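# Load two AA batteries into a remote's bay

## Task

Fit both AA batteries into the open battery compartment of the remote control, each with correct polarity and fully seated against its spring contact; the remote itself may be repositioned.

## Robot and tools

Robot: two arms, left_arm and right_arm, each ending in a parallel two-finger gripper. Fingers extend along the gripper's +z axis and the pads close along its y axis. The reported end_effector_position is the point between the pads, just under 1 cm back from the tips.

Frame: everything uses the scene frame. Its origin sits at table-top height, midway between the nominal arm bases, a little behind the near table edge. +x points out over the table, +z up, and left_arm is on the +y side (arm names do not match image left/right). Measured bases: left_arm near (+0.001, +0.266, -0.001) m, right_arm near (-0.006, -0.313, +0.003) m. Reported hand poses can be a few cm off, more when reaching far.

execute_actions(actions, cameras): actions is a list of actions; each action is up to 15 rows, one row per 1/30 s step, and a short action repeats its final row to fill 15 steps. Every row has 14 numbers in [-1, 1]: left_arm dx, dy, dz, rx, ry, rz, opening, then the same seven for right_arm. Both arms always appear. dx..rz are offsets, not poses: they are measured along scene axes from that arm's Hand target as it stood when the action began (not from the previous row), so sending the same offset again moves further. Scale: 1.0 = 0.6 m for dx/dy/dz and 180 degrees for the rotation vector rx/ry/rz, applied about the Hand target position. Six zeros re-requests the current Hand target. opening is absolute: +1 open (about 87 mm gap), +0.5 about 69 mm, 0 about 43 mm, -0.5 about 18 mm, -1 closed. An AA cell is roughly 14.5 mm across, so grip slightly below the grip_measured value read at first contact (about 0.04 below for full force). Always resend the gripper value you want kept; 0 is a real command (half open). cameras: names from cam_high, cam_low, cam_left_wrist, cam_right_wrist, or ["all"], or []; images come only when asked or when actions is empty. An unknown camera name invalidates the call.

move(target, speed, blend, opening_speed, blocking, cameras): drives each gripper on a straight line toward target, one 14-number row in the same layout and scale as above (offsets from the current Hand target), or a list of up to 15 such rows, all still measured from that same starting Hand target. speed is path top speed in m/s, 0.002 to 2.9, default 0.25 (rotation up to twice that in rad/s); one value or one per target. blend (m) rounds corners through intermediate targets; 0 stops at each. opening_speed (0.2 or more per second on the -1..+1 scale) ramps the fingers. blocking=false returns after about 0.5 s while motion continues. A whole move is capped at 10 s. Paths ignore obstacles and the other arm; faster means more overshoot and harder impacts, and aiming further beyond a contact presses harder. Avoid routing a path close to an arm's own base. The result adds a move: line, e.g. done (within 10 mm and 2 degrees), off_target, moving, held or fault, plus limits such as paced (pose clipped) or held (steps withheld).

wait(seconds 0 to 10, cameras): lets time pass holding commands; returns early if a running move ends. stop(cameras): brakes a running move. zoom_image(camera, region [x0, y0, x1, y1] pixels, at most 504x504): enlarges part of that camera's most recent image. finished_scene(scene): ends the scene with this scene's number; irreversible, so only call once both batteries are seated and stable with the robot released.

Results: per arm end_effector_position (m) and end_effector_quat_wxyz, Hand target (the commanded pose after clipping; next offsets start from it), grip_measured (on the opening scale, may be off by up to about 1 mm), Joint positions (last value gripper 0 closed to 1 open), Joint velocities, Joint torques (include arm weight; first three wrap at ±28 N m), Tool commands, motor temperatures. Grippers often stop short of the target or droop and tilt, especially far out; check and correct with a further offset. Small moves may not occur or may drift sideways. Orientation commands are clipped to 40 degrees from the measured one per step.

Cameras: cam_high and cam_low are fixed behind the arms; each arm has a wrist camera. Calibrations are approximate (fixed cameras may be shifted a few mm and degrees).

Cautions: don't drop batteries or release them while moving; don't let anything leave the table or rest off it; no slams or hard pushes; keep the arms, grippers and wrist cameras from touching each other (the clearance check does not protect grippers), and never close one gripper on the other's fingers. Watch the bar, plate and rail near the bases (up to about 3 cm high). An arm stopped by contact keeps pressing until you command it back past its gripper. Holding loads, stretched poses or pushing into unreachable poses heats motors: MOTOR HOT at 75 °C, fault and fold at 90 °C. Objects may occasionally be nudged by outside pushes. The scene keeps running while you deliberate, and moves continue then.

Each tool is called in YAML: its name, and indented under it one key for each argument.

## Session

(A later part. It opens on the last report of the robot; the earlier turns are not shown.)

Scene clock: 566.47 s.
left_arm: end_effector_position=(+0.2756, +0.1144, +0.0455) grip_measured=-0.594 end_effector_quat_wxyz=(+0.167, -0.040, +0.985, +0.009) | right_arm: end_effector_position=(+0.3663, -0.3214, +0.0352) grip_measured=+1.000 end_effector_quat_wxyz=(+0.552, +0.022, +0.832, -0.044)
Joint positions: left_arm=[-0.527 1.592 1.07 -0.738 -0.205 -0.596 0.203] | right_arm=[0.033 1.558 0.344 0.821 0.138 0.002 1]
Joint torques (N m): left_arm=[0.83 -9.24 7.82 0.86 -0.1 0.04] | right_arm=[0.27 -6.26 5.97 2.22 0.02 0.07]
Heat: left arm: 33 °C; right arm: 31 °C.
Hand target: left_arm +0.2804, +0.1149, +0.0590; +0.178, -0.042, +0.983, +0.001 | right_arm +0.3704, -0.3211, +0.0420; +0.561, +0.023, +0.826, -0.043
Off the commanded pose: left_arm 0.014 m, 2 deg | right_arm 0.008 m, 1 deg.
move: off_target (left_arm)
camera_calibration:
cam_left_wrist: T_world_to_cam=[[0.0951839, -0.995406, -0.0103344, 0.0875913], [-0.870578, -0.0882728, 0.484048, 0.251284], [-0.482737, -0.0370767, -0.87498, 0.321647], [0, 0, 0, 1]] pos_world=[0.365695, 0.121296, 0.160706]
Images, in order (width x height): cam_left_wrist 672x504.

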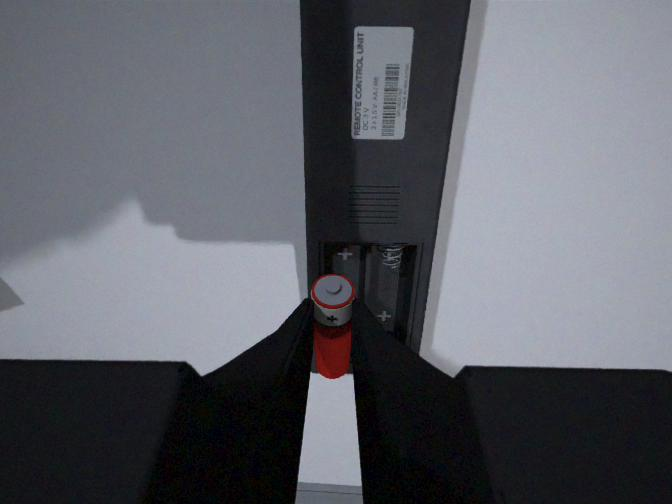

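move:
  target: [0.006,-0.0115,-0.02,0,0,0.001,-0.68,0,0,0,0,0,0,1]
  speed: 0.05

Scene clock: 589.77 s.
left_arm: end_effector_position=(+0.2777, +0.1140, +0.0443) grip_measured=-0.594 end_effector_quat_wxyz=(+0.169, -0.041, +0.985, +0.008) | right_arm: end_effector_position=(+0.3663, -0.3214, +0.0352) grip_measured=+1.000 end_effector_quat_wxyz=(+0.552, +0.022, +0.832, -0.044)
Joint positions: left_arm=[-0.524 1.597 1.07 -0.729 -0.205 -0.596 0.203] | right_arm=[0.033 1.558 0.344 0.821 0.138 0.002 1]
Joint torques (N m): left_arm=[-0.72 -6.23 7.21 1.21 -0.16 -0.12] | right_arm=[0.27 -6.26 5.96 2.22 0.03 0.06]
Heat: left arm: 33 °C; right arm: 31 °C.
Hand target: left_arm +0.2839, +0.1081, +0.0469; +0.178, -0.043, +0.983, +0.001 | right_arm +0.3704, -0.3211, +0.0420; +0.561, +0.023, +0.826, -0.043
Off the commanded pose: left_arm 0.009 m, 1 deg | right_arm 0.008 m, 1 deg.
move: done

move:
  target: [0.001,-0.0105,-0.018,0,0,0.0,-0.68,0,0,0,0,0,0,1]
  speed: 0.05
  cameras: ["cam_left_wrist"]

zoom_image:
  camera: "cam_left_wrist"
  region: [250, 220, 430, 400]

Scene clock: 603.73 s.
left_arm: end_effector_position=(+0.2823, +0.1057, +0.0372) grip_measured=-0.594 end_effector_quat_wxyz=(+0.173, -0.042, +0.984, +0.003) | right_arm: end_effector_position=(+0.3663, -0.3214, +0.0352) grip_measured=+1.000 end_effector_quat_wxyz=(+0.552, +0.022, +0.832, -0.044)
Joint positions: left_arm=[-0.537 1.626 1.07 -0.689 -0.205 -0.61 0.203] | right_arm=[0.033 1.558 0.344 0.821 0.138 0.002 1]
Joint torques (N m): left_arm=[-1.07 -6.46 6.01 1.23 -0.22 -0.14] | right_arm=[0.28 -6.27 5.98 2.23 0.03 0.06]
Heat: left arm: 33 °C; right arm: 31 °C.
Hand target: left_arm +0.2845, +0.1017, +0.0361; +0.178, -0.043, +0.983, +0.001 | right_arm +0.3704, -0.3211, +0.0420; +0.561, +0.023, +0.826, -0.043
Off the commanded pose: left_arm 0.005 m, 1 deg | right_arm 0.008 m, 1 deg.
move: done
camera_calibration:
cam_left_wrist: T_world_to_cam=[[0.0978741, -0.995193, 0.00344006, 0.0768475], [-0.876342, -0.0845464, 0.474211, 0.261921], [-0.471641, -0.0494277, -0.880404, 0.315613], [0, 0, 0, 1]] pos_world=[0.370867, 0.114223, 0.153397]
Images, in order (width x height): cam_left_wrist 672x504.

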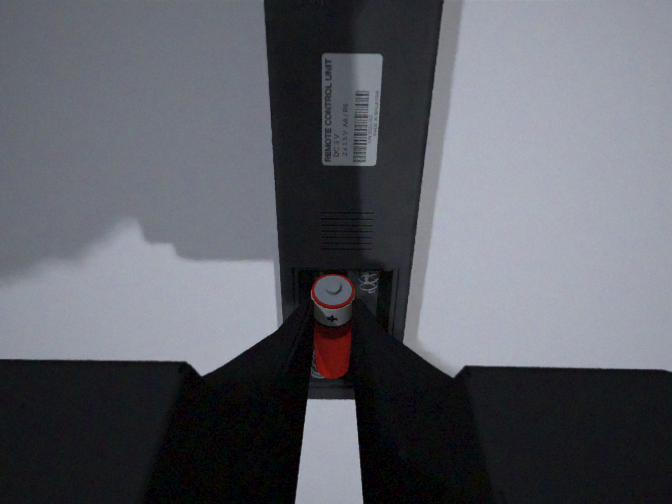

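Scaled by 2.800.

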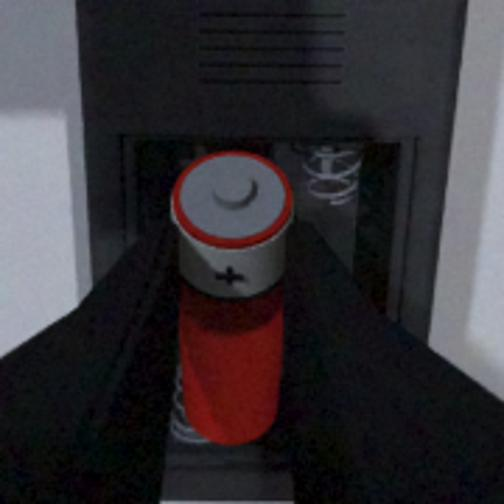

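move:
  target: [0.0,0.0193,0.0,0,0,0.0,-0.68,0,0,0,0,0,0,1]
  speed: 0.05
  cameras: ["cam_left_wrist"]

zoom_image:
  camera: "cam_left_wrist"
  region: [250, 220, 430, 400]

Scene clock: 619.63 s.
left_arm: end_effector_position=(+0.2838, +0.1118, +0.0344) grip_measured=-0.594 end_effector_quat_wxyz=(+0.173, -0.044, +0.984, +0.006) | right_arm: end_effector_position=(+0.3663, -0.3214, +0.0352) grip_measured=+1.000 end_effector_quat_wxyz=(+0.552, +0.022, +0.832, -0.044)
Joint positions: left_arm=[-0.52 1.626 1.059 -0.68 -0.205 -0.597 0.203] | right_arm=[0.033 1.558 0.344 0.821 0.138 0.002 1]
Joint torques (N m): left_arm=[0.51 -8.59 4.68 1.21 -0.1 0.04] | right_arm=[0.28 -6.26 5.97 2.22 0.03 0.06]
Heat: left arm: 33 °C; right arm: 31 °C.
Hand target: left_arm +0.2846, +0.1133, +0.0362; +0.178, -0.043, +0.983, +0.001 | right_arm +0.3704, -0.3211, +0.0420; +0.561, +0.023, +0.826, -0.043
Off the commanded pose: left_arm 0.002 m, 1 deg | right_arm 0.008 m, 1 deg.
move: done
camera_calibration:
cam_left_wrist: T_world_to_cam=[[0.102492, -0.994731, -0.00256315, 0.0815888], [-0.875269, -0.0914071, 0.474919, 0.265455], [-0.472651, -0.046432, -0.880026, 0.314152], [0, 0, 0, 1]] pos_world=[0.372467, 0.12001, 0.150601]
Images, in order (width x height): cam_left_wrist 672x504.

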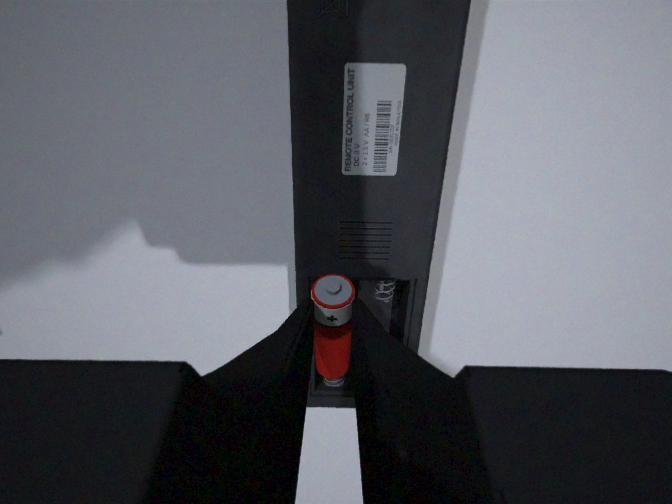

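Scaled by 2.800.

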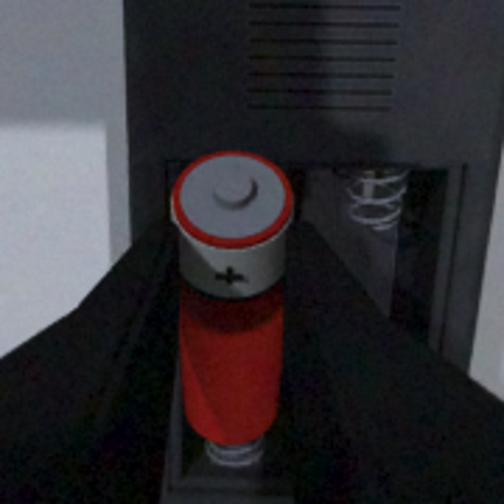

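move:
  target: [-0.0133,0.0,-0.0067,0,0,0.0,-0.68,0,0,0,0,0,0,1]
  speed: 0.03
  cameras: ["cam_left_wrist"]

zoom_image:
  camera: "cam_left_wrist"
  region: [250, 220, 430, 400]

Scene clock: 635.57 s.
left_arm: end_effector_position=(+0.2809, +0.1135, +0.0307) grip_measured=-0.594 end_effector_quat_wxyz=(+0.176, -0.044, +0.983, +0.004) | right_arm: end_effector_position=(+0.3663, -0.3214, +0.0352) grip_measured=+1.000 end_effector_quat_wxyz=(+0.552, +0.022, +0.832, -0.044)
Joint positions: left_arm=[-0.52 1.613 1.027 -0.653 -0.205 -0.597 0.203] | right_arm=[0.033 1.558 0.344 0.821 0.138 0.002 1]
Joint torques (N m): left_arm=[-0.85 -8.94 4.19 1.13 -0.14 -0.1] | right_arm=[0.27 -6.27 5.97 2.22 0.02 0.07]
Heat: left arm: 32 °C; right arm: 31 °C.
Hand target: left_arm +0.2765, +0.1133, +0.0320; +0.178, -0.043, +0.983, +0.001 | right_arm +0.3704, -0.3211, +0.0420; +0.561, +0.023, +0.826, -0.043
Off the commanded pose: left_arm 0.005 m, 0 deg | right_arm 0.008 m, 1 deg.
move: done
camera_calibration:
cam_left_wrist: T_world_to_cam=[[0.102158, -0.994766, 0.00181543, 0.0835298], [-0.878369, -0.0893479, 0.469558, 0.265689], [-0.466938, -0.0495638, -0.8829, 0.308422], [0, 0, 0, 1]] pos_world=[0.368854, 0.122118, 0.147398]
Images, in order (width x height): cam_left_wrist 672x504.

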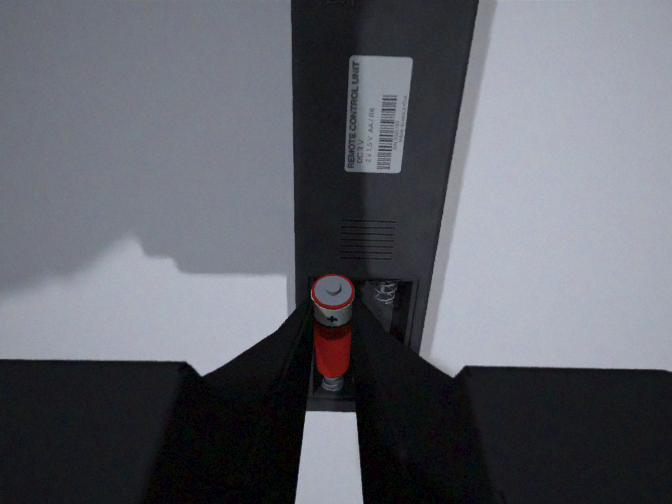

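Scaled by 2.800.

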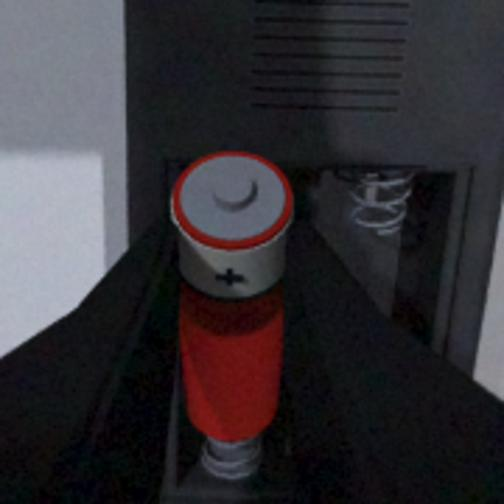

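move:
  target: [-0.0117,-0.002,0,0,0,0.0,-0.68,0,0,0,0,0,0,1]
  speed: 0.03
  cameras: ["cam_left_wrist"]

zoom_image:
  camera: "cam_left_wrist"
  region: [250, 220, 430, 400]

Scene clock: 648.17 s.
left_arm: end_effector_position=(+0.2752, +0.1119, +0.0308) grip_measured=-0.594 end_effector_quat_wxyz=(+0.177, -0.043, +0.983, +0.001) | right_arm: end_effector_position=(+0.3663, -0.3214, +0.0352) grip_measured=+1.000 end_effector_quat_wxyz=(+0.552, +0.022, +0.832, -0.044)
Joint positions: left_arm=[-0.533 1.594 1.006 -0.65 -0.205 -0.607 0.203] | right_arm=[0.033 1.558 0.344 0.821 0.138 0.002 1]
Joint torques (N m): left_arm=[-1.28 -8.76 4.27 1.07 -0.22 -0.13] | right_arm=[0.27 -6.27 5.94 2.22 0.03 0.07]
Heat: left arm: 32 °C; right arm: 31 °C.
Hand target: left_arm +0.2696, +0.1120, +0.0322; +0.178, -0.043, +0.983, +0.001 | right_arm +0.3704, -0.3211, +0.0420; +0.561, +0.023, +0.826, -0.043
Off the commanded pose: left_arm 0.006 m, 0 deg | right_arm 0.008 m, 1 deg.
move: done
camera_calibration:
cam_left_wrist: T_world_to_cam=[[0.0992236, -0.995039, 0.00725585, 0.0832448], [-0.879605, -0.0842987, 0.468176, 0.260348], [-0.465242, -0.0528364, -0.883605, 0.305665], [0, 0, 0, 1]] pos_world=[0.362951, 0.120929, 0.147595]
Images, in order (width x height): cam_left_wrist 672x504.

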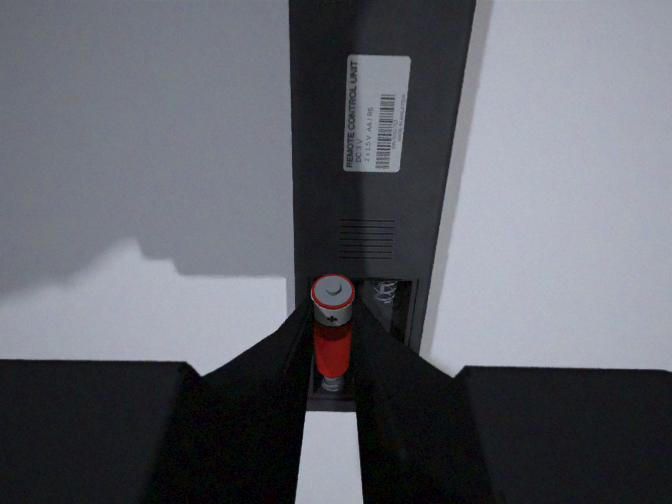

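Scaled by 2.800.

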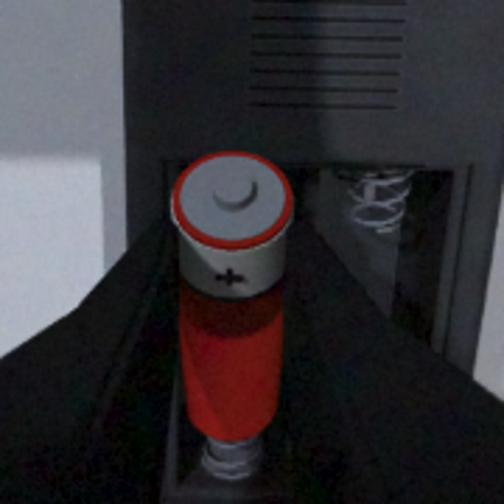

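move:
  target:
    - [0.01,0,0.14,0,0,0,-0.68,0,0,0,0,0,0,1]
    - [0.0635,0.191,0.12,-0.0883,0.09,0.4282,-0.68,0,0,0,0,0,0,1]
  blend: [0.03,0]
  speed: 0.2
  cameras: ["cam_left_wrist"]

Scene clock: 746.77 s.
left_arm: end_effector_position=(+0.3060, +0.2266, +0.0998) grip_measured=-0.594 end_effector_quat_wxyz=(+0.009, -0.657, +0.754, -0.006) | right_arm: end_effector_position=(+0.3663, -0.3214, +0.0352) grip_measured=+1.000 end_effector_quat_wxyz=(+0.552, +0.022, +0.832, -0.044)
Joint positions: left_arm=[0.037 1.653 1.351 -1.213 0.011 -1.416 0.203] | right_arm=[0.033 1.558 0.344 0.821 0.138 0.002 1]
Joint torques (N m): left_arm=[0.65 -6.38 7.54 0.31 0.12 -0.15] | right_arm=[0.29 -6.26 5.96 2.22 0.03 0.06]
Motor temperatures (°C): left_arm=[23 35 32 24 20 20 21] | right_arm=[23 26 30 31 19 21 22]
Heat: left arm: 35 °C; right arm: 31 °C.
Hand target: left_arm +0.3077, +0.2266, +0.1040; +0.002, -0.664, +0.748, -0.009 | right_arm +0.3704, -0.3211, +0.0421; +0.561, +0.023, +0.826, -0.043
Off the commanded pose: left_arm 0.005 m, 1 deg | right_arm 0.008 m, 1 deg.
move: done
camera_calibration:
cam_left_wrist: T_world_to_cam=[[0.991996, -0.125848, 0.0103242, -0.276584], [-0.0919538, -0.663945, 0.742106, 0.127759], [-0.0865379, -0.737115, -0.670203, 0.404971], [0, 0, 0, 1]] pos_world=[0.321164, 0.348527, 0.179458]
Images, in order (width x height): cam_left_wrist 672x504.

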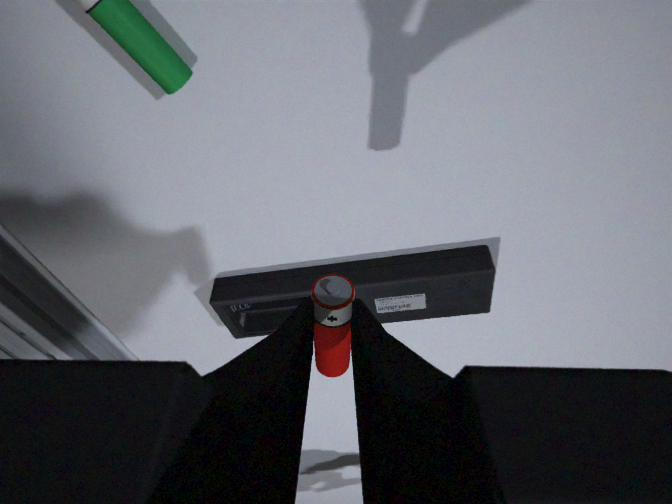

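move:
  target:
    - [0,0,-0.125,0,0,0,-0.68,0,0,0,0,0,0,1]
    - [0,0,-0.1575,0,0,0,-0.68,0,0,0,0,0,0,1]
  speed: [0.15,0.04]
  blend: [0.01,0]
  cameras: ["cam_left_wrist"]

Scene clock: 764.27 s.
left_arm: end_effector_position=(+0.3090, +0.2278, +0.0138) grip_measured=-0.594 end_effector_quat_wxyz=(+0.009, -0.659, +0.752, -0.006) | right_arm: end_effector_position=(+0.3663, -0.3214, +0.0352) grip_measured=+1.000 end_effector_quat_wxyz=(+0.552, +0.022, +0.832, -0.044)
Joint positions: left_arm=[0.037 1.748 1.109 -0.875 0.011 -1.421 0.203] | right_arm=[0.033 1.558 0.344 0.821 0.138 0.002 1]
Joint torques (N m): left_arm=[0.25 -7.02 4.21 0.64 0.12 -0.14] | right_arm=[0.24 -6.26 5.94 2.22 0.03 0.07]
Heat: left arm: 32 °C; right arm: 31 °C.
Hand target: left_arm +0.3076, +0.2266, +0.0096; +0.002, -0.664, +0.748, -0.009 | right_arm +0.3704, -0.3211, +0.0421; +0.561, +0.023, +0.826, -0.043
Off the commanded pose: left_arm 0.005 m, 1 deg | right_arm 0.008 m, 1 deg.
move: done; blend cut to 0.0098 m at target 1
camera_calibration:
cam_left_wrist: T_world_to_cam=[[0.992549, -0.121341, 0.0110932, -0.279836], [-0.0895079, -0.664318, 0.742071, 0.192013], [-0.0826744, -0.737535, -0.670229, 0.347404], [0, 0, 0, 1]] pos_world=[0.323658, 0.349824, 0.093457]
Images, in order (width x height): cam_left_wrist 672x504.

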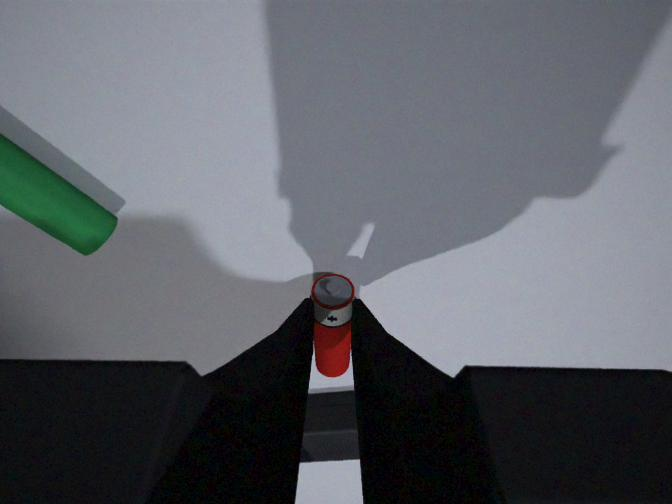

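move:
  target: [0,0,-0.007,0,0,0,-0.68,0,0,0,0,0,0,1]
  speed: 0.03

Scene clock: 771.47 s.
left_arm: end_effector_position=(+0.3093, +0.2277, +0.0111) grip_measured=-0.594 end_effector_quat_wxyz=(+0.010, -0.659, +0.752, -0.007) | right_arm: end_effector_position=(+0.3663, -0.3214, +0.0352) grip_measured=+1.000 end_effector_quat_wxyz=(+0.552, +0.022, +0.832, -0.044)
Joint positions: left_arm=[0.037 1.752 1.102 -0.862 0.012 -1.421 0.203] | right_arm=[0.033 1.558 0.344 0.821 0.138 0.002 1]
Joint torques (N m): left_arm=[0.21 -6.74 3.97 0.67 0.09 -0.14] | right_arm=[0.28 -6.27 5.93 2.23 0.02 0.07]
Heat: left arm: 32 °C; right arm: 31 °C.
Hand target: left_arm +0.3076, +0.2267, +0.0053; +0.002, -0.664, +0.748, -0.008 | right_arm +0.3704, -0.3211, +0.0421; +0.561, +0.023, +0.826, -0.043
Off the commanded pose: left_arm 0.006 m, 1 deg | right_arm 0.008 m, 1 deg.
move: done

move:
  target:
    - [0,0,0,0,0,0,-0.2,0,0,0,0,0,0,1]
    - [0,0,0.18,0,0,0,-0.2,0,0,0,0,0,0,1]
  speed: [0.05,0.15]
  opening_speed: 0.5
  cameras: ["cam_left_wrist","cam_high"]

Scene clock: 777.40 s.
left_arm: end_effector_position=(+0.3071, +0.2263, +0.1022) grip_measured=-0.200 end_effector_quat_wxyz=(-0.001, -0.659, +0.752, +0.001) | right_arm: end_effector_position=(+0.3663, -0.3214, +0.0352) grip_measured=+1.000 end_effector_quat_wxyz=(+0.552, +0.022, +0.832, -0.044)
Joint positions: left_arm=[0.037 1.678 1.389 -1.25 0.013 -1.421 0.4] | right_arm=[0.033 1.558 0.344 0.821 0.138 0.002 1]
Joint torques (N m): left_arm=[0.68 -9.13 7.17 0.25 0.1 -0.09] | right_arm=[0.29 -6.24 5.96 2.23 0.02 0.06]
Heat: left arm: 32 °C; right arm: 31 °C.
Hand target: left_arm +0.3076, +0.2266, +0.1133; +0.002, -0.664, +0.748, -0.009 | right_arm +0.3704, -0.3211, +0.0421; +0.561, +0.023, +0.826, -0.043
Off the commanded pose: left_arm 0.011 m, 1 deg | right_arm 0.008 m, 1 deg.
move: off_target (left_arm)
camera_calibration:
cam_left_wrist: T_world_to_cam=[[0.992659, -0.120233, -0.0131122, -0.276863], [-0.0704068, -0.662607, 0.74565, 0.118559], [-0.0983398, -0.739253, -0.666209, 0.410088], [0, 0, 0, 1]] pos_world=[0.323506, 0.348428, 0.18117]
Images, in order (width x height): cam_high 672x504, cam_left_wrist 672x504.

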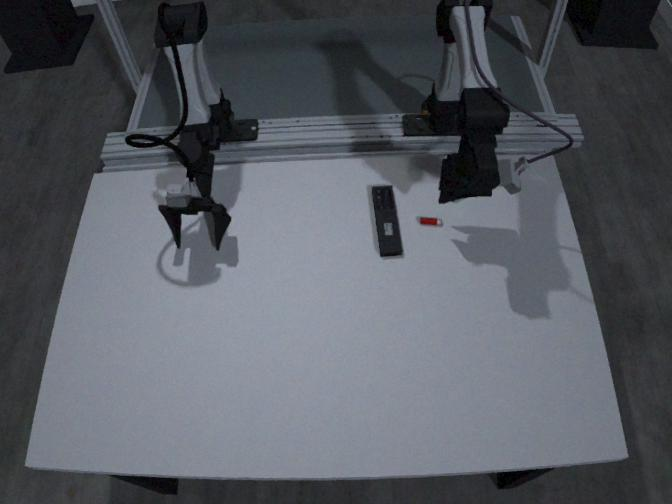

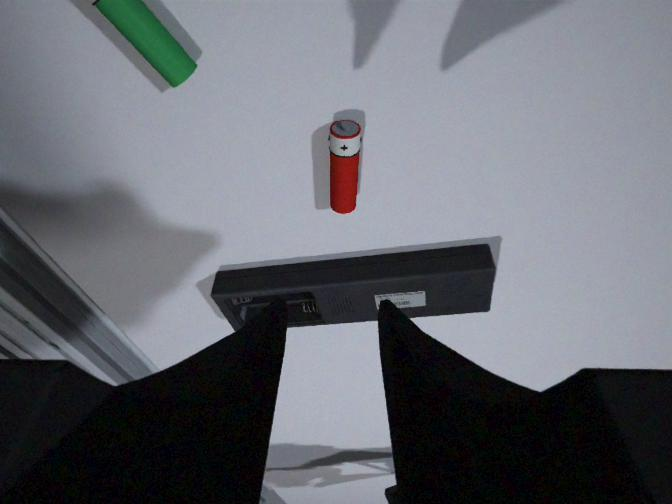

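move:
  target: [-0.0027,-0.181,-0.05,0,0,-0.4522,0.6,0,0,0,0,0,0,1]
  speed: 0.2
  cameras: ["cam_left_wrist"]

Scene clock: 793.73 s.
left_arm: end_effector_position=(+0.3000, +0.1227, +0.0823) grip_measured=+0.600 end_effector_quat_wxyz=(-0.012, -0.023, +1.000, -0.003) | right_arm: end_effector_position=(+0.3663, -0.3214, +0.0352) grip_measured=+1.000 end_effector_quat_wxyz=(+0.552, +0.022, +0.832, -0.044)
Joint positions: left_arm=[-0.368 1.916 1.612 -1.248 0.013 -0.433 0.8] | right_arm=[0.033 1.558 0.344 0.821 0.138 0.002 1]
Joint torques (N m): left_arm=[-0.76 -8.62 7.43 0.58 0.04 0.05] | right_arm=[0.27 -6.26 5.96 2.22 0.03 0.06]
Heat: left arm: 34 °C; right arm: 31 °C.
Hand target: left_arm +0.3060, +0.1181, +0.0834; -0.004, -0.016, +1.000, -0.007 | right_arm +0.3704, -0.3211, +0.0421; +0.561, +0.023, +0.826, -0.043
Off the commanded pose: left_arm 0.008 m, 1 deg | right_arm 0.008 m, 1 deg.
move: done
camera_calibration:
cam_left_wrist: T_world_to_cam=[[0.0572623, -0.998344, -0.00549929, 0.105172], [-0.647126, -0.0413108, 0.761263, 0.159779], [-0.760229, -0.040033, -0.64842, 0.430897], [0, 0, 0, 1]] pos_world=[0.424956, 0.128849, 0.158347]
Images, in order (width x height): cam_left_wrist 672x504.

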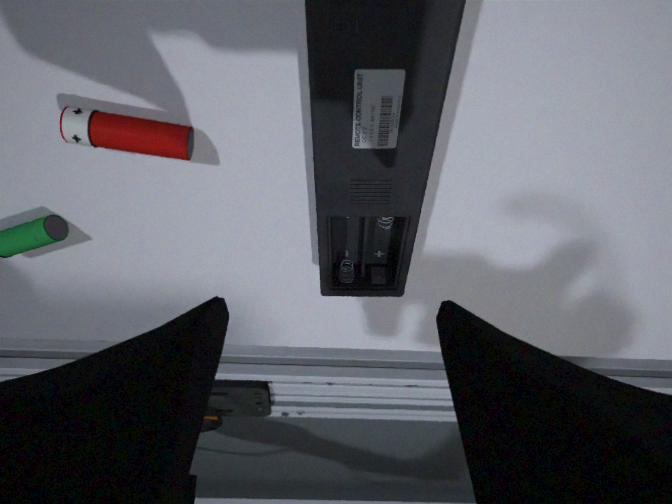

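move:
  target:
    - [0.02,-0.0275,0,0,0,0,0.6,0,0,0,0,0,0,1]
    - [0.02,-0.0275,-0.055,0,0,0,0.6,0,0,0,0,0,0,1]
  speed: 0.1
  cameras: ["cam_left_wrist"]

Scene clock: 813.63 s.
left_arm: end_effector_position=(+0.3195, +0.1043, +0.0550) grip_measured=+0.600 end_effector_quat_wxyz=(-0.002, -0.015, +1.000, -0.008) | right_arm: end_effector_position=(+0.3663, -0.3214, +0.0352) grip_measured=+1.000 end_effector_quat_wxyz=(+0.552, +0.022, +0.832, -0.044)
Joint positions: left_arm=[-0.394 2.008 1.638 -1.16 0.013 -0.442 0.8] | right_arm=[0.033 1.558 0.344 0.821 0.138 0.002 1]
Joint torques (N m): left_arm=[-0.85 -9.94 4.67 0.67 0.02 -0.13] | right_arm=[0.31 -6.27 5.94 2.23 0.02 0.06]
Heat: left arm: 35 °C; right arm: 31 °C.
Hand target: left_arm +0.3180, +0.1016, +0.0504; -0.004, -0.016, +1.000, -0.007 | right_arm +0.3704, -0.3211, +0.0421; +0.561, +0.023, +0.826, -0.043
Off the commanded pose: left_arm 0.006 m, 0 deg | right_arm 0.008 m, 1 deg.
move: done
camera_calibration:
cam_left_wrist: T_world_to_cam=[[0.0405416, -0.999165, 0.00505213, 0.0904327], [-0.662962, -0.0231164, 0.748296, 0.196305], [-0.747554, -0.0336865, -0.663346, 0.423317], [0, 0, 0, 1]] pos_world=[0.442929, 0.109155, 0.133454]
Images, in order (width x height): cam_left_wrist 672x504.

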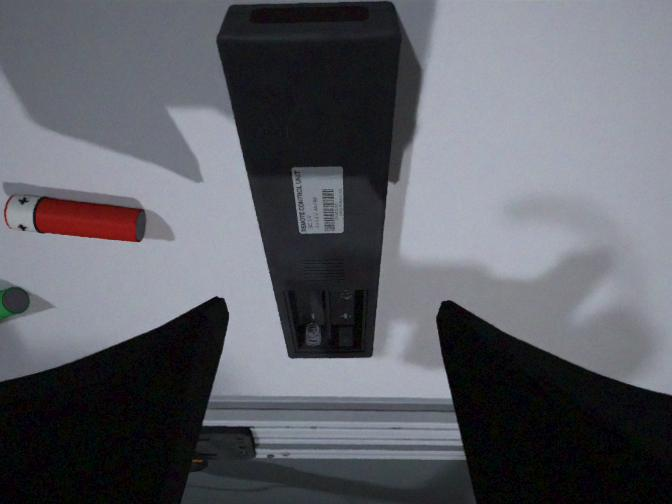

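move:
  target:
    - [-0.006,0.014,-0.02,0,0,0,0.6,0,0,0,0,0,0,1]
    - [-0.006,0.012,-0.068,0,0,0,0.6,0,0,0,0,0,0,1]
  speed: 0.08
  blend: [0.008,0]
  cameras: ["cam_left_wrist"]

Scene clock: 823.87 s.
left_arm: end_effector_position=(+0.3149, +0.1062, +0.0153) grip_measured=+0.600 end_effector_quat_wxyz=(+0.000, -0.015, +1.000, -0.008) | right_arm: end_effector_position=(+0.3663, -0.3214, +0.0352) grip_measured=+1.000 end_effector_quat_wxyz=(+0.552, +0.022, +0.832, -0.044)
Joint positions: left_arm=[-0.394 2.023 1.499 -1.002 0.013 -0.442 0.8] | right_arm=[0.033 1.558 0.344 0.821 0.138 0.002 1]
Joint torques (N m): left_arm=[0.51 -9.65 4.45 0.69 0.03 -0.01] | right_arm=[0.29 -6.28 5.94 2.22 0.03 0.07]
Heat: left arm: 35 °C; right arm: 31 °C.
Hand target: left_arm +0.3144, +0.1088, +0.0096; -0.004, -0.016, +1.000, -0.007 | right_arm +0.3704, -0.3211, +0.0421; +0.561, +0.023, +0.826, -0.043
Off the commanded pose: left_arm 0.006 m, 1 deg | right_arm 0.008 m, 1 deg.
move: done; blend cut to 0.0075 m at target 1
camera_calibration:
cam_left_wrist: T_world_to_cam=[[0.040491, -0.999157, 0.00675045, 0.0926882], [-0.665539, -0.0219307, 0.746041, 0.223706], [-0.745264, -0.0347007, -0.665866, 0.393136], [0, 0, 0, 1]] pos_world=[0.438122, 0.111158, 0.0942558]
Images, in order (width x height): cam_left_wrist 672x504.

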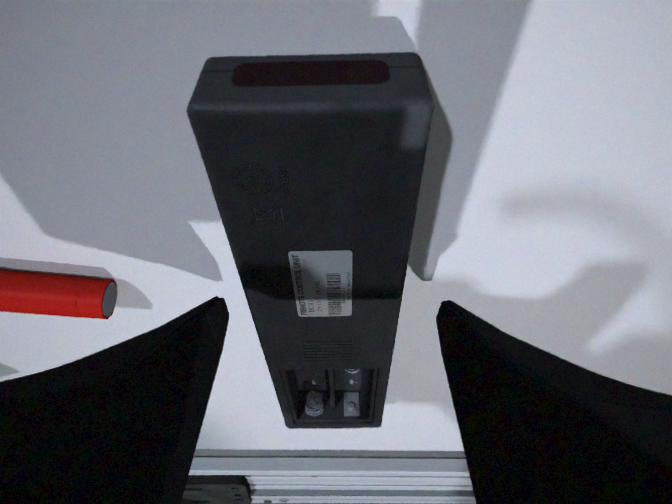

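move:
  target: [0,0,0,0,0,0,-0.02,0,0,0,0,0,0,1]
  speed: 0.05
  opening_speed: 0.4
  cameras: ["cam_left_wrist"]

Scene clock: 830.43 s.
left_arm: end_effector_position=(+0.3151, +0.1061, +0.0153) grip_measured=+0.092 end_effector_quat_wxyz=(+0.000, -0.015, +1.000, -0.009) | right_arm: end_effector_position=(+0.3663, -0.3214, +0.0352) grip_measured=+1.000 end_effector_quat_wxyz=(+0.552, +0.022, +0.832, -0.044)
Joint positions: left_arm=[-0.394 2.023 1.499 -1.001 0.013 -0.442 0.546] | right_arm=[0.033 1.558 0.344 0.821 0.138 0.002 1]
Joint torques (N m): left_arm=[0.49 -9.68 4.45 0.69 0.03 0] | right_arm=[0.25 -6.27 5.93 2.22 0.03 0.06]
Heat: left arm: 34 °C; right arm: 31 °C.
Hand target: left_arm +0.3144, +0.1087, +0.0096; -0.004, -0.016, +1.000, -0.008 | right_arm +0.3704, -0.3211, +0.0421; +0.561, +0.023, +0.826, -0.043
Off the commanded pose: left_arm 0.006 m, 1 deg | right_arm 0.008 m, 1 deg.
move: done
camera_calibration:
cam_left_wrist: T_world_to_cam=[[0.0405079, -0.999154, 0.00706118, 0.0925478], [-0.66607, -0.0217348, 0.745573, 0.224024], [-0.744789, -0.0349048, -0.666387, 0.393069], [0, 0, 0, 1]] pos_world=[0.43822, 0.111059, 0.0942561]
Images, in order (width x height): cam_left_wrist 672x504.

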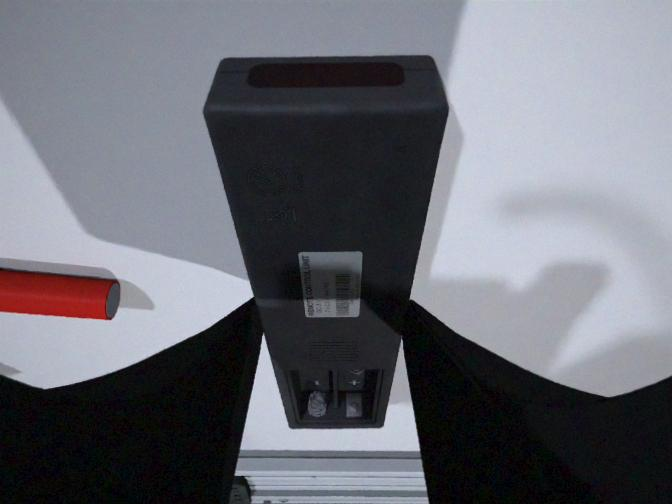

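move:
  target:
    - [0,0,0.075,0,0,0,-0.02,0,0,0,0,0,0,1]
    - [0.0427,-0.0978,0.075,0,0,-0.728,-0.02,0,0,0,0,0,0,1]
  speed: [0.1,0.2]
  blend: [0.01,0]
  cameras: ["all"]

Scene clock: 850.97 s.
left_arm: end_effector_position=(+0.3401, +0.0508, +0.0426) grip_measured=+0.092 end_effector_quat_wxyz=(-0.017, +0.899, +0.438, -0.013) | right_arm: end_effector_position=(+0.3663, -0.3214, +0.0352) grip_measured=+1.000 end_effector_quat_wxyz=(+0.552, +0.022, +0.832, -0.044)
Joint positions: left_arm=[-0.652 2.085 1.703 -1.195 -0.003 1.564 0.546] | right_arm=[0.033 1.558 0.344 0.821 0.138 0.002 1]
Joint torques (N m): left_arm=[-1.13 -14.35 4.48 0.38 -0.11 0.05] | right_arm=[0.27 -6.26 5.96 2.22 0.02 0.06]
Heat: left arm: 35 °C; right arm: 31 °C.
Hand target: left_arm +0.3400, +0.0501, +0.0546; -0.009, +0.903, +0.429, +0.000 | right_arm +0.3704, -0.3211, +0.0421; +0.561, +0.023, +0.826, -0.043
Off the commanded pose: left_arm 0.012 m, 2 deg | right_arm 0.008 m, 1 deg.
move: off_target (left_arm)
camera_calibration:
cam_left_wrist: T_world_to_cam=[[-0.793698, 0.607481, 0.0317815, 0.23723], [0.427142, 0.519355, 0.740149, -0.179965], [0.43312, 0.60103, -0.671692, -0.00464232], [0, 0, 0, 1]] pos_world=[0.26717, -0.0478567, 0.122543]
cam_right_wrist: T_world_to_cam=[[-0.0757766, -0.995962, 0.04814, -0.294933], [-0.952137, 0.0579353, -0.300131, 0.399249], [0.29613, -0.0685788, -0.952682, 0.0500254], [0, 0, 0, 1]] pos_world=[0.342977, -0.313442, 0.181683]

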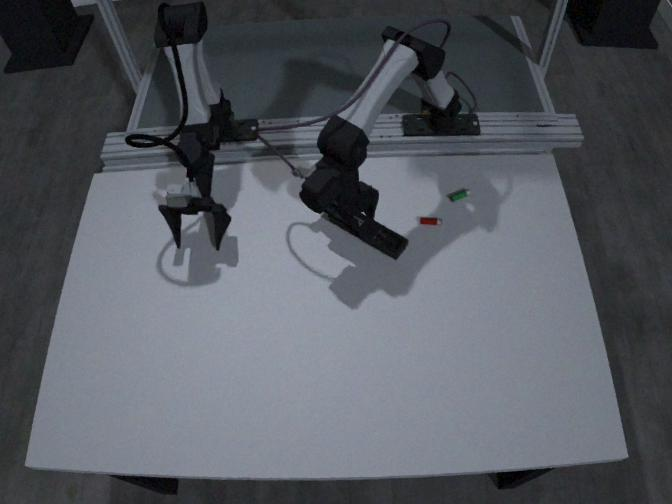

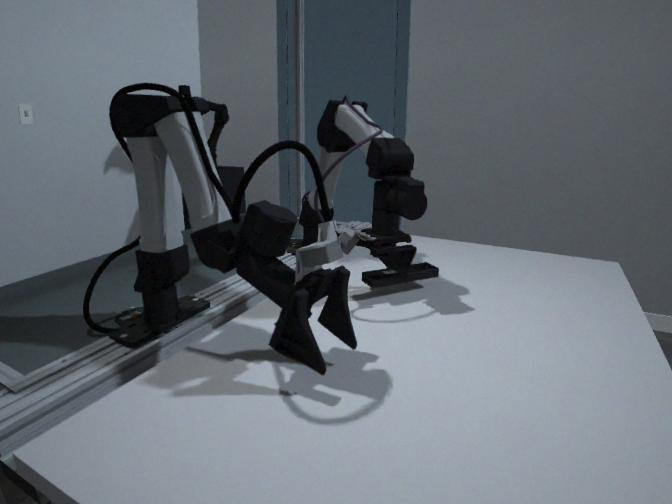

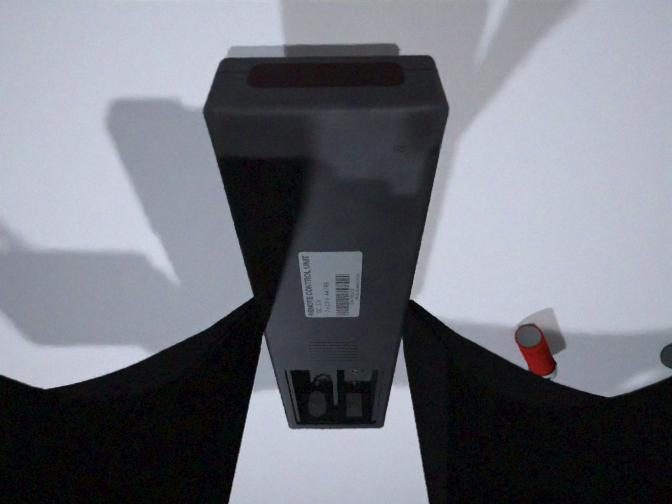

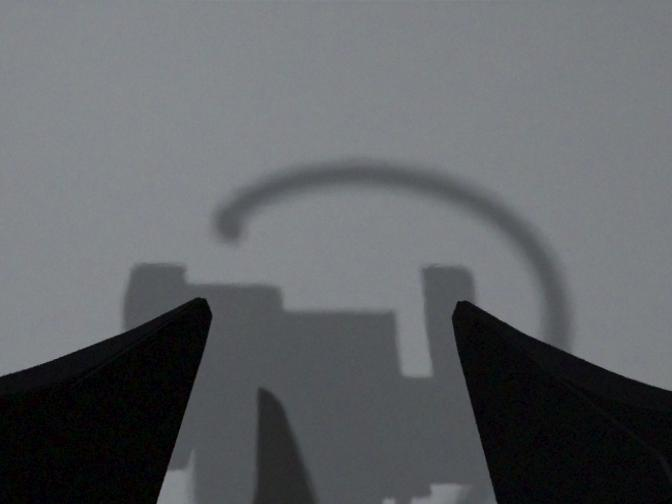

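move:
  target: [0, 0, -0.063, 0, 0, 0, -0.02, 0, 0, 0, 0, 0, 0, 1]
  speed: 0.08

Scene clock: 885.17 s.
left_arm: end_effector_position=(+0.3399, +0.0508, +0.0173) grip_measured=+0.092 end_effector_quat_wxyz=(-0.007, +0.899, +0.437, -0.008) | right_arm: end_effector_position=(+0.3663, -0.3214, +0.0352) grip_measured=+1.000 end_effector_quat_wxyz=(+0.552, +0.022, +0.832, -0.044)
Joint positions: left_arm=[-0.652 2.085 1.601 -1.07 -0.004 1.566 0.546] | right_arm=[0.033 1.558 0.344 0.821 0.138 0.002 1]
Joint torques (N m): left_arm=[-1.06 -11.32 4.45 0.53 -0.1 0.05] | right_arm=[0.27 -6.28 5.96 2.22 0.02 0.06]
Motor temperatures (°C): left_arm=[23 41 32 23 19 20 21] | right_arm=[23 26 30 31 19 21 22]
Heat: left arm: 41 °C; right arm: 31 °C.
Hand target: left_arm +0.3401, +0.0500, +0.0169; -0.008, +0.903, +0.429, +0.001 | right_arm +0.3704, -0.3211, +0.0421; +0.561, +0.023, +0.826, -0.043
Off the commanded pose: left_arm 0.001 m, 1 deg | right_arm 0.008 m, 1 deg.
move: done

move:
  target:
    - [0, 0, -0.004, 0, 0, 0, -0.02, 0, 0, 0, 0, 0, 0, 1]
    - [0, 0, -0.004, 0, 0, 0, 0.9, 0, 0, 0, 0, 0, 0, 1]
  speed: 0.06
  opening_speed: 0.8

move:
  target: [-0.1, 0.17, 0.25, 0, 0, 0, 0.9, 0, 0, 0, 0, 0, 0, 1]
  speed: 0.2
  cameras: ["cam_high", "cam_left_wrist"]

Scene clock: 897.00 s.
left_arm: end_effector_position=(+0.3408, +0.0509, +0.0162) grip_measured=+0.900 end_effector_quat_wxyz=(-0.006, +0.899, +0.437, -0.005) | right_arm: end_effector_position=(+0.3663, -0.3214, +0.0352) grip_measured=+1.000 end_effector_quat_wxyz=(+0.552, +0.022, +0.832, -0.044)
Joint positions: left_arm=[-0.652 2.085 1.596 -1.062 -0.008 1.566 0.95] | right_arm=[0.033 1.558 0.344 0.821 0.138 0.002 1]
Joint torques (N m): left_arm=[-1.03 -11.1 4.31 0.54 -0.06 0.05] | right_arm=[0.25 -6.24 5.96 2.23 0.03 0.06]
Heat: left arm: 41 °C; right arm: 31 °C.
Hand target: left_arm +0.3401, +0.0500, +0.0144; -0.008, +0.903, +0.429, +0.001 | right_arm +0.3704, -0.3211, +0.0421; +0.561, +0.023, +0.826, -0.043
Off the commanded pose: left_arm 0.002 m, 1 deg | right_arm 0.008 m, 1 deg.
move: done

Scene clock: 898.77 s.
left_arm: end_effector_position=(+0.2796, +0.1478, +0.1550) grip_measured=+0.900 end_effector_quat_wxyz=(-0.011, +0.903, +0.430, -0.007) | right_arm: end_effector_position=(+0.3663, -0.3214, +0.0352) grip_measured=+1.000 end_effector_quat_wxyz=(+0.552, +0.022, +0.832, -0.044)
Joint positions: left_arm=[-0.527 1.632 1.549 -1.476 -0.008 1.707 0.95] | right_arm=[0.033 1.558 0.344 0.821 0.138 0.002 1]
Joint torques (N m): left_arm=[0.57 -8.09 6.94 0.19 -0.02 0.05] | right_arm=[0.29 -6.26 5.96 2.22 0.02 0.06]
Heat: left arm: 41 °C; right arm: 31 °C.
Hand target: left_arm +0.2800, +0.1521, +0.1644; -0.009, +0.903, +0.429, +0.000 | right_arm +0.3704, -0.3211, +0.0421; +0.561, +0.023, +0.826, -0.043
Off the commanded pose: left_arm 0.010 m, 1 deg | right_arm 0.008 m, 1 deg.
move: done
camera_calibration:
cam_left_wrist: T_world_to_cam=[[-0.783528, 0.621168, 0.0152916, 0.12431], [0.423848, 0.516313, 0.744159, -0.286932], [0.454353, 0.589551, -0.667827, 0.0338854], [0, 0, 0, 1]] pos_world=[0.20362, 0.0509521, 0.234252]
Images, in order (width x height): cam_high 672x504, cam_left_wrist 672x504.

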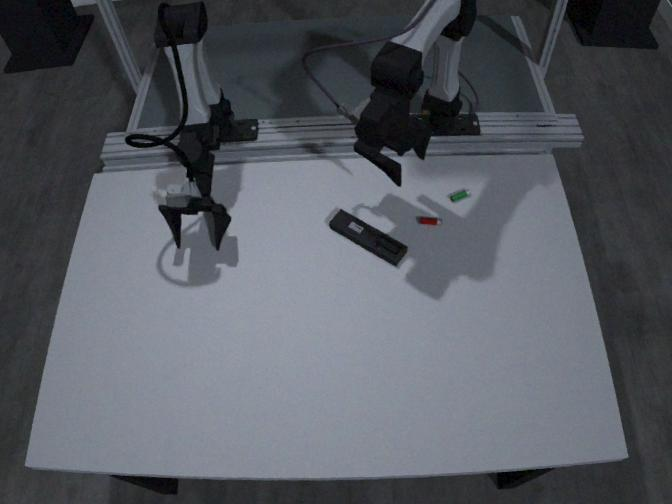

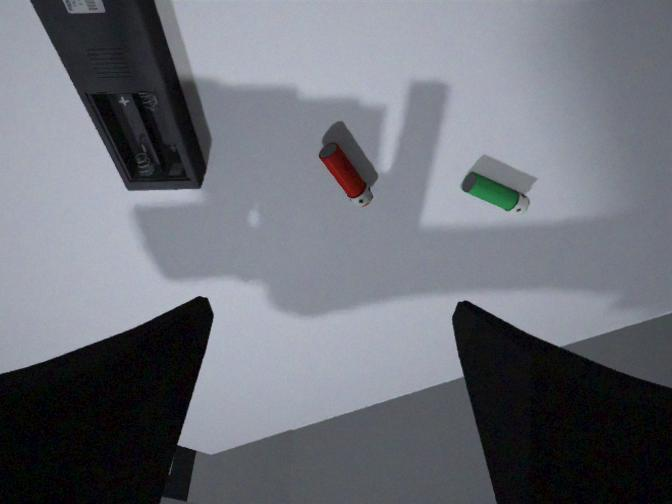

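move:
  target:
    - [0, 0.124, 0, 0, 0, 0.6, 0.9, 0, 0, 0.113, 0, 0, 0, 0.9]
    - [0.046, 0.124, -0.03, 0, 0, -0.828, 0.9, -0.152, 0.52, 0.113, -0.0058, 0.0511, 0.315, 0.9]
  speed: 0.5
  blend: [0.03, 0]
  cameras: ["cam_high", "cam_right_wrist"]

Scene clock: 947.67 s.
left_arm: end_effector_position=(+0.3082, +0.2257, +0.1413) grip_measured=+0.900 end_effector_quat_wxyz=(-0.008, -0.649, +0.761, +0.001) | right_arm: end_effector_position=(+0.2743, -0.0192, +0.0992) grip_measured=+0.900 end_effector_quat_wxyz=(+0.439, -0.375, +0.789, +0.210)
Joint positions: left_arm=[0.041 1.695 1.561 -1.416 0.022 -1.389 0.95] | right_arm=[0.768 1.455 0.757 0.144 -0.091 -0.063 0.95]
Joint torques (N m): left_arm=[0.21 -10.06 4.36 0.57 -0.01 -0.14] | right_arm=[0.61 -5.18 9.84 2.17 -0.17 -0.02]
Heat: left arm: 37 °C; right arm: 31 °C.
Hand target: left_arm +0.3076, +0.2264, +0.1464; +0.002, -0.654, +0.756, -0.008 | right_arm +0.2792, -0.0091, +0.1098; +0.449, -0.380, +0.778, +0.219
Off the commanded pose: left_arm 0.005 m, 2 deg | right_arm 0.015 m, 2 deg.
move: off_target (right_arm)
camera_calibration:
cam_right_wrist: T_world_to_cam=[[0.78183, -0.623475, -0.00456357, -0.226946], [-0.617117, -0.772771, -0.148297, 0.19044], [0.0889328, 0.118759, -0.988932, 0.223003], [0, 0, 0, 1]] pos_world=[0.275125, -0.0208127, 0.247741]
Images, in order (width x height): cam_high 672x504, cam_right_wrist 672x504.

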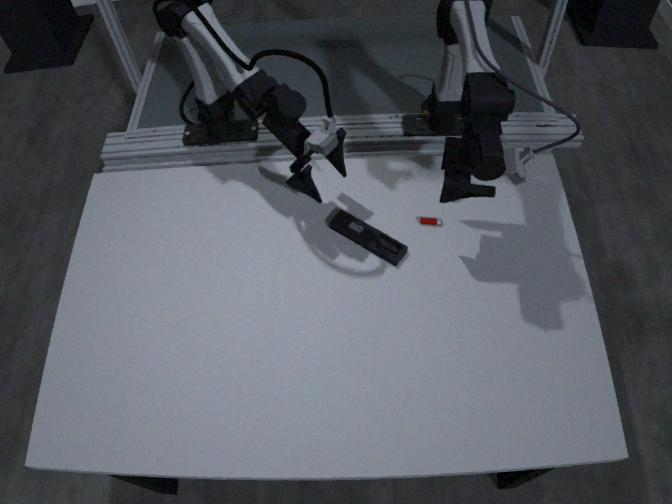

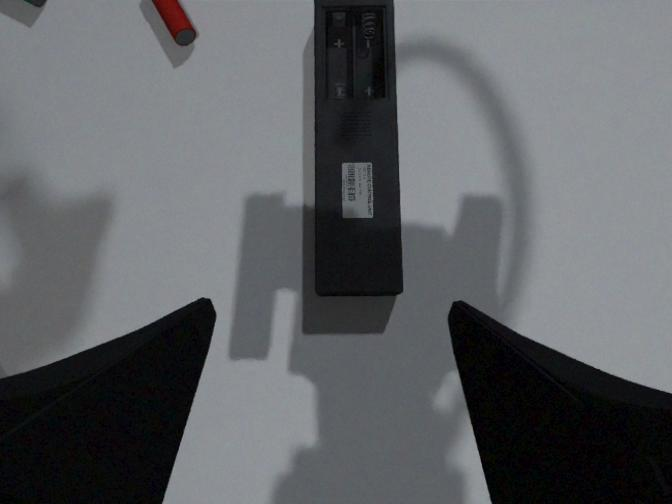

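move:
  target: [0, 0.001, -0.186, 0, 0, 0.011, 0.6, 0.041, 0.0135, -0.091, 0, 0, 0, 0.9]
  speed: 0.2
  cameras: ["cam_left_wrist", "cam_right_wrist"]

Scene clock: 969.27 s.
left_arm: end_effector_position=(+0.3083, +0.2268, +0.0387) grip_measured=+0.600 end_effector_quat_wxyz=(+0.004, -0.663, +0.749, -0.009) | right_arm: end_effector_position=(+0.2998, -0.0045, +0.0534) grip_measured=+0.900 end_effector_quat_wxyz=(+0.440, -0.378, +0.786, +0.213)
Joint positions: left_arm=[0.041 1.711 1.168 -0.974 0.022 -1.428 0.8] | right_arm=[0.738 1.675 0.757 0.366 -0.126 -0.084 0.95]
Joint torques (N m): left_arm=[-0.03 -7.1 4.42 0.65 -0.02 -0.14] | right_arm=[-0.2 -6.68 6.35 2.47 -0.16 -0.01]
Heat: left arm: 40 °C; right arm: 34 °C.
Hand target: left_arm +0.3076, +0.2270, +0.0348; +0.002, -0.667, +0.745, -0.008 | right_arm +0.3038, -0.0009, +0.0553; +0.449, -0.380, +0.778, +0.219
Off the commanded pose: left_arm 0.004 m, 1 deg | right_arm 0.006 m, 2 deg.
move: done
camera_calibration:
cam_left_wrist: T_world_to_cam=[[0.993885, -0.109992, 0.00972119, -0.282443], [-0.0800065, -0.656655, 0.749935, 0.167837], [-0.0761036, -0.746127, -0.66144, 0.3628], [0, 0, 0, 1]] pos_world=[0.321754, 0.34984, 0.116849]
cam_right_wrist: T_world_to_cam=[[0.788311, -0.615257, -0.00490694, -0.239826], [-0.608612, -0.778576, -0.153007, 0.208362], [0.0903184, 0.123604, -0.988213, 0.173272], [0, 0, 0, 1]] pos_world=[0.30022, -0.00674609, 0.201934]
Images, in order (width x height): cam_left_wrist 672x504, cam_right_wrist 672x504.

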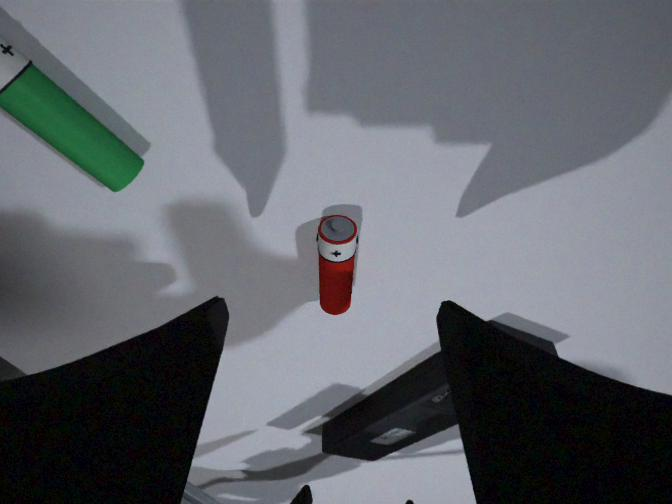

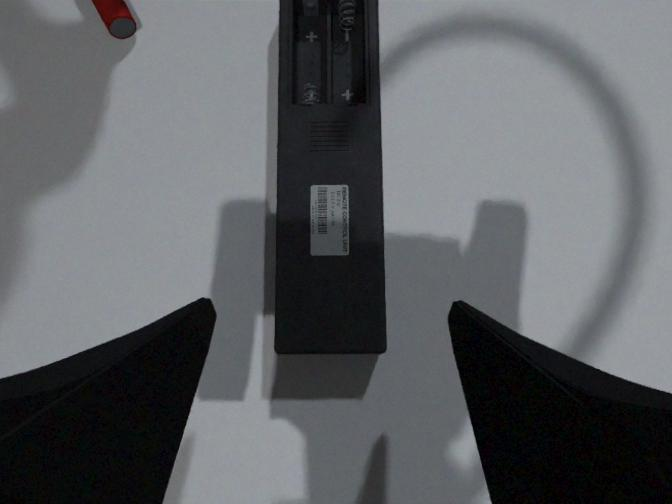

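move:
  target:
    - [0, 0, -0.0463, 0, 0, 0, 0.6, 0, 0, -0.068, 0, 0, 0, 0.9]
    - [0, 0, -0.0463, 0, 0, 0, -0.68, 0, 0, -0.068, 0, 0, 0, 0.0]
  speed: 0.1
  opening_speed: 0.8
  cameras: ["cam_left_wrist", "cam_right_wrist"]

Scene clock: 980.17 s.
left_arm: end_effector_position=(+0.3094, +0.2272, +0.0117) grip_measured=-0.599 end_effector_quat_wxyz=(+0.006, -0.663, +0.748, -0.011) | right_arm: end_effector_position=(+0.3016, -0.0017, +0.0153) grip_measured=+0.084 end_effector_quat_wxyz=(+0.443, -0.379, +0.783, +0.216)
Joint positions: left_arm=[0.041 1.751 1.101 -0.863 0.022 -1.429 0.2] | right_arm=[0.738 1.809 0.705 0.561 -0.13 -0.085 0.542]
Joint torques (N m): left_arm=[-0.16 -7.04 4.19 0.65 -0.02 -0.13] | right_arm=[-0.28 -7.27 5.07 2.46 -0.13 0]
Heat: left arm: 38 °C; right arm: 34 °C.
Hand target: left_arm +0.3076, +0.2270, +0.0070; +0.002, -0.667, +0.745, -0.008 | right_arm +0.3038, -0.0009, +0.0144; +0.449, -0.380, +0.778, +0.219
Off the commanded pose: left_arm 0.005 m, 1 deg | right_arm 0.002 m, 1 deg.
move: done
camera_calibration:
cam_left_wrist: T_world_to_cam=[[0.994006, -0.108493, 0.0134753, -0.283627], [-0.0818493, -0.656791, 0.749618, 0.188992], [-0.072478, -0.746227, -0.661734, 0.344241], [0, 0, 0, 1]] pos_world=[0.322346, 0.350239, 0.0899467]
cam_right_wrist: T_world_to_cam=[[0.790629, -0.612278, -0.00458763, -0.240374], [-0.604827, -0.779797, -0.161559, 0.204846], [0.0953418, 0.130508, -0.986852, 0.133585], [0, 0, 0, 1]] pos_world=[0.301207, -0.00487074, 0.16382]
Images, in order (width x height): cam_left_wrist 672x504, cam_right_wrist 672x504.

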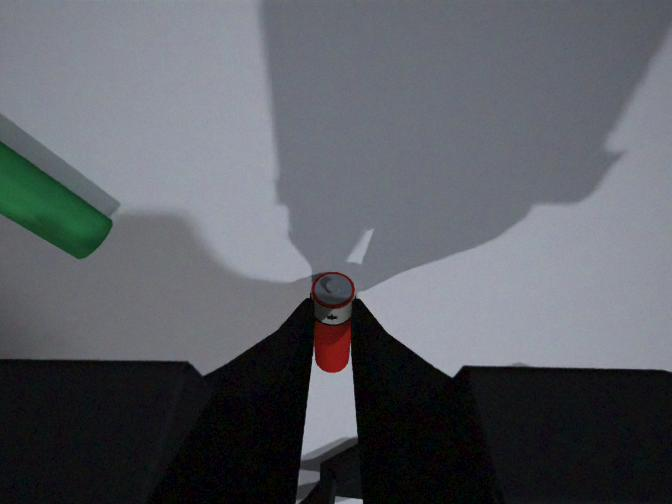

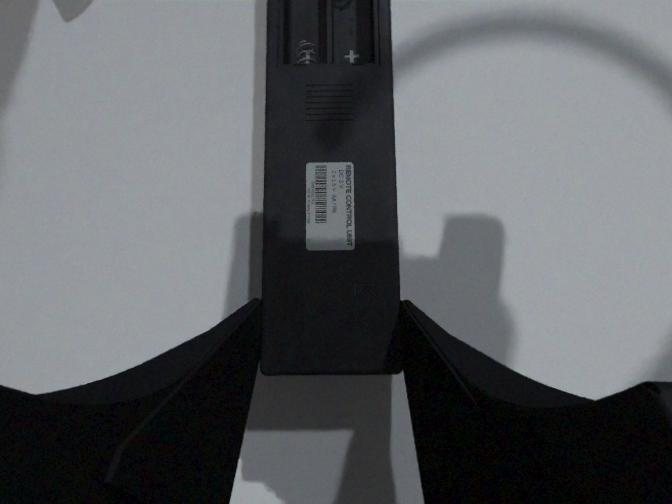

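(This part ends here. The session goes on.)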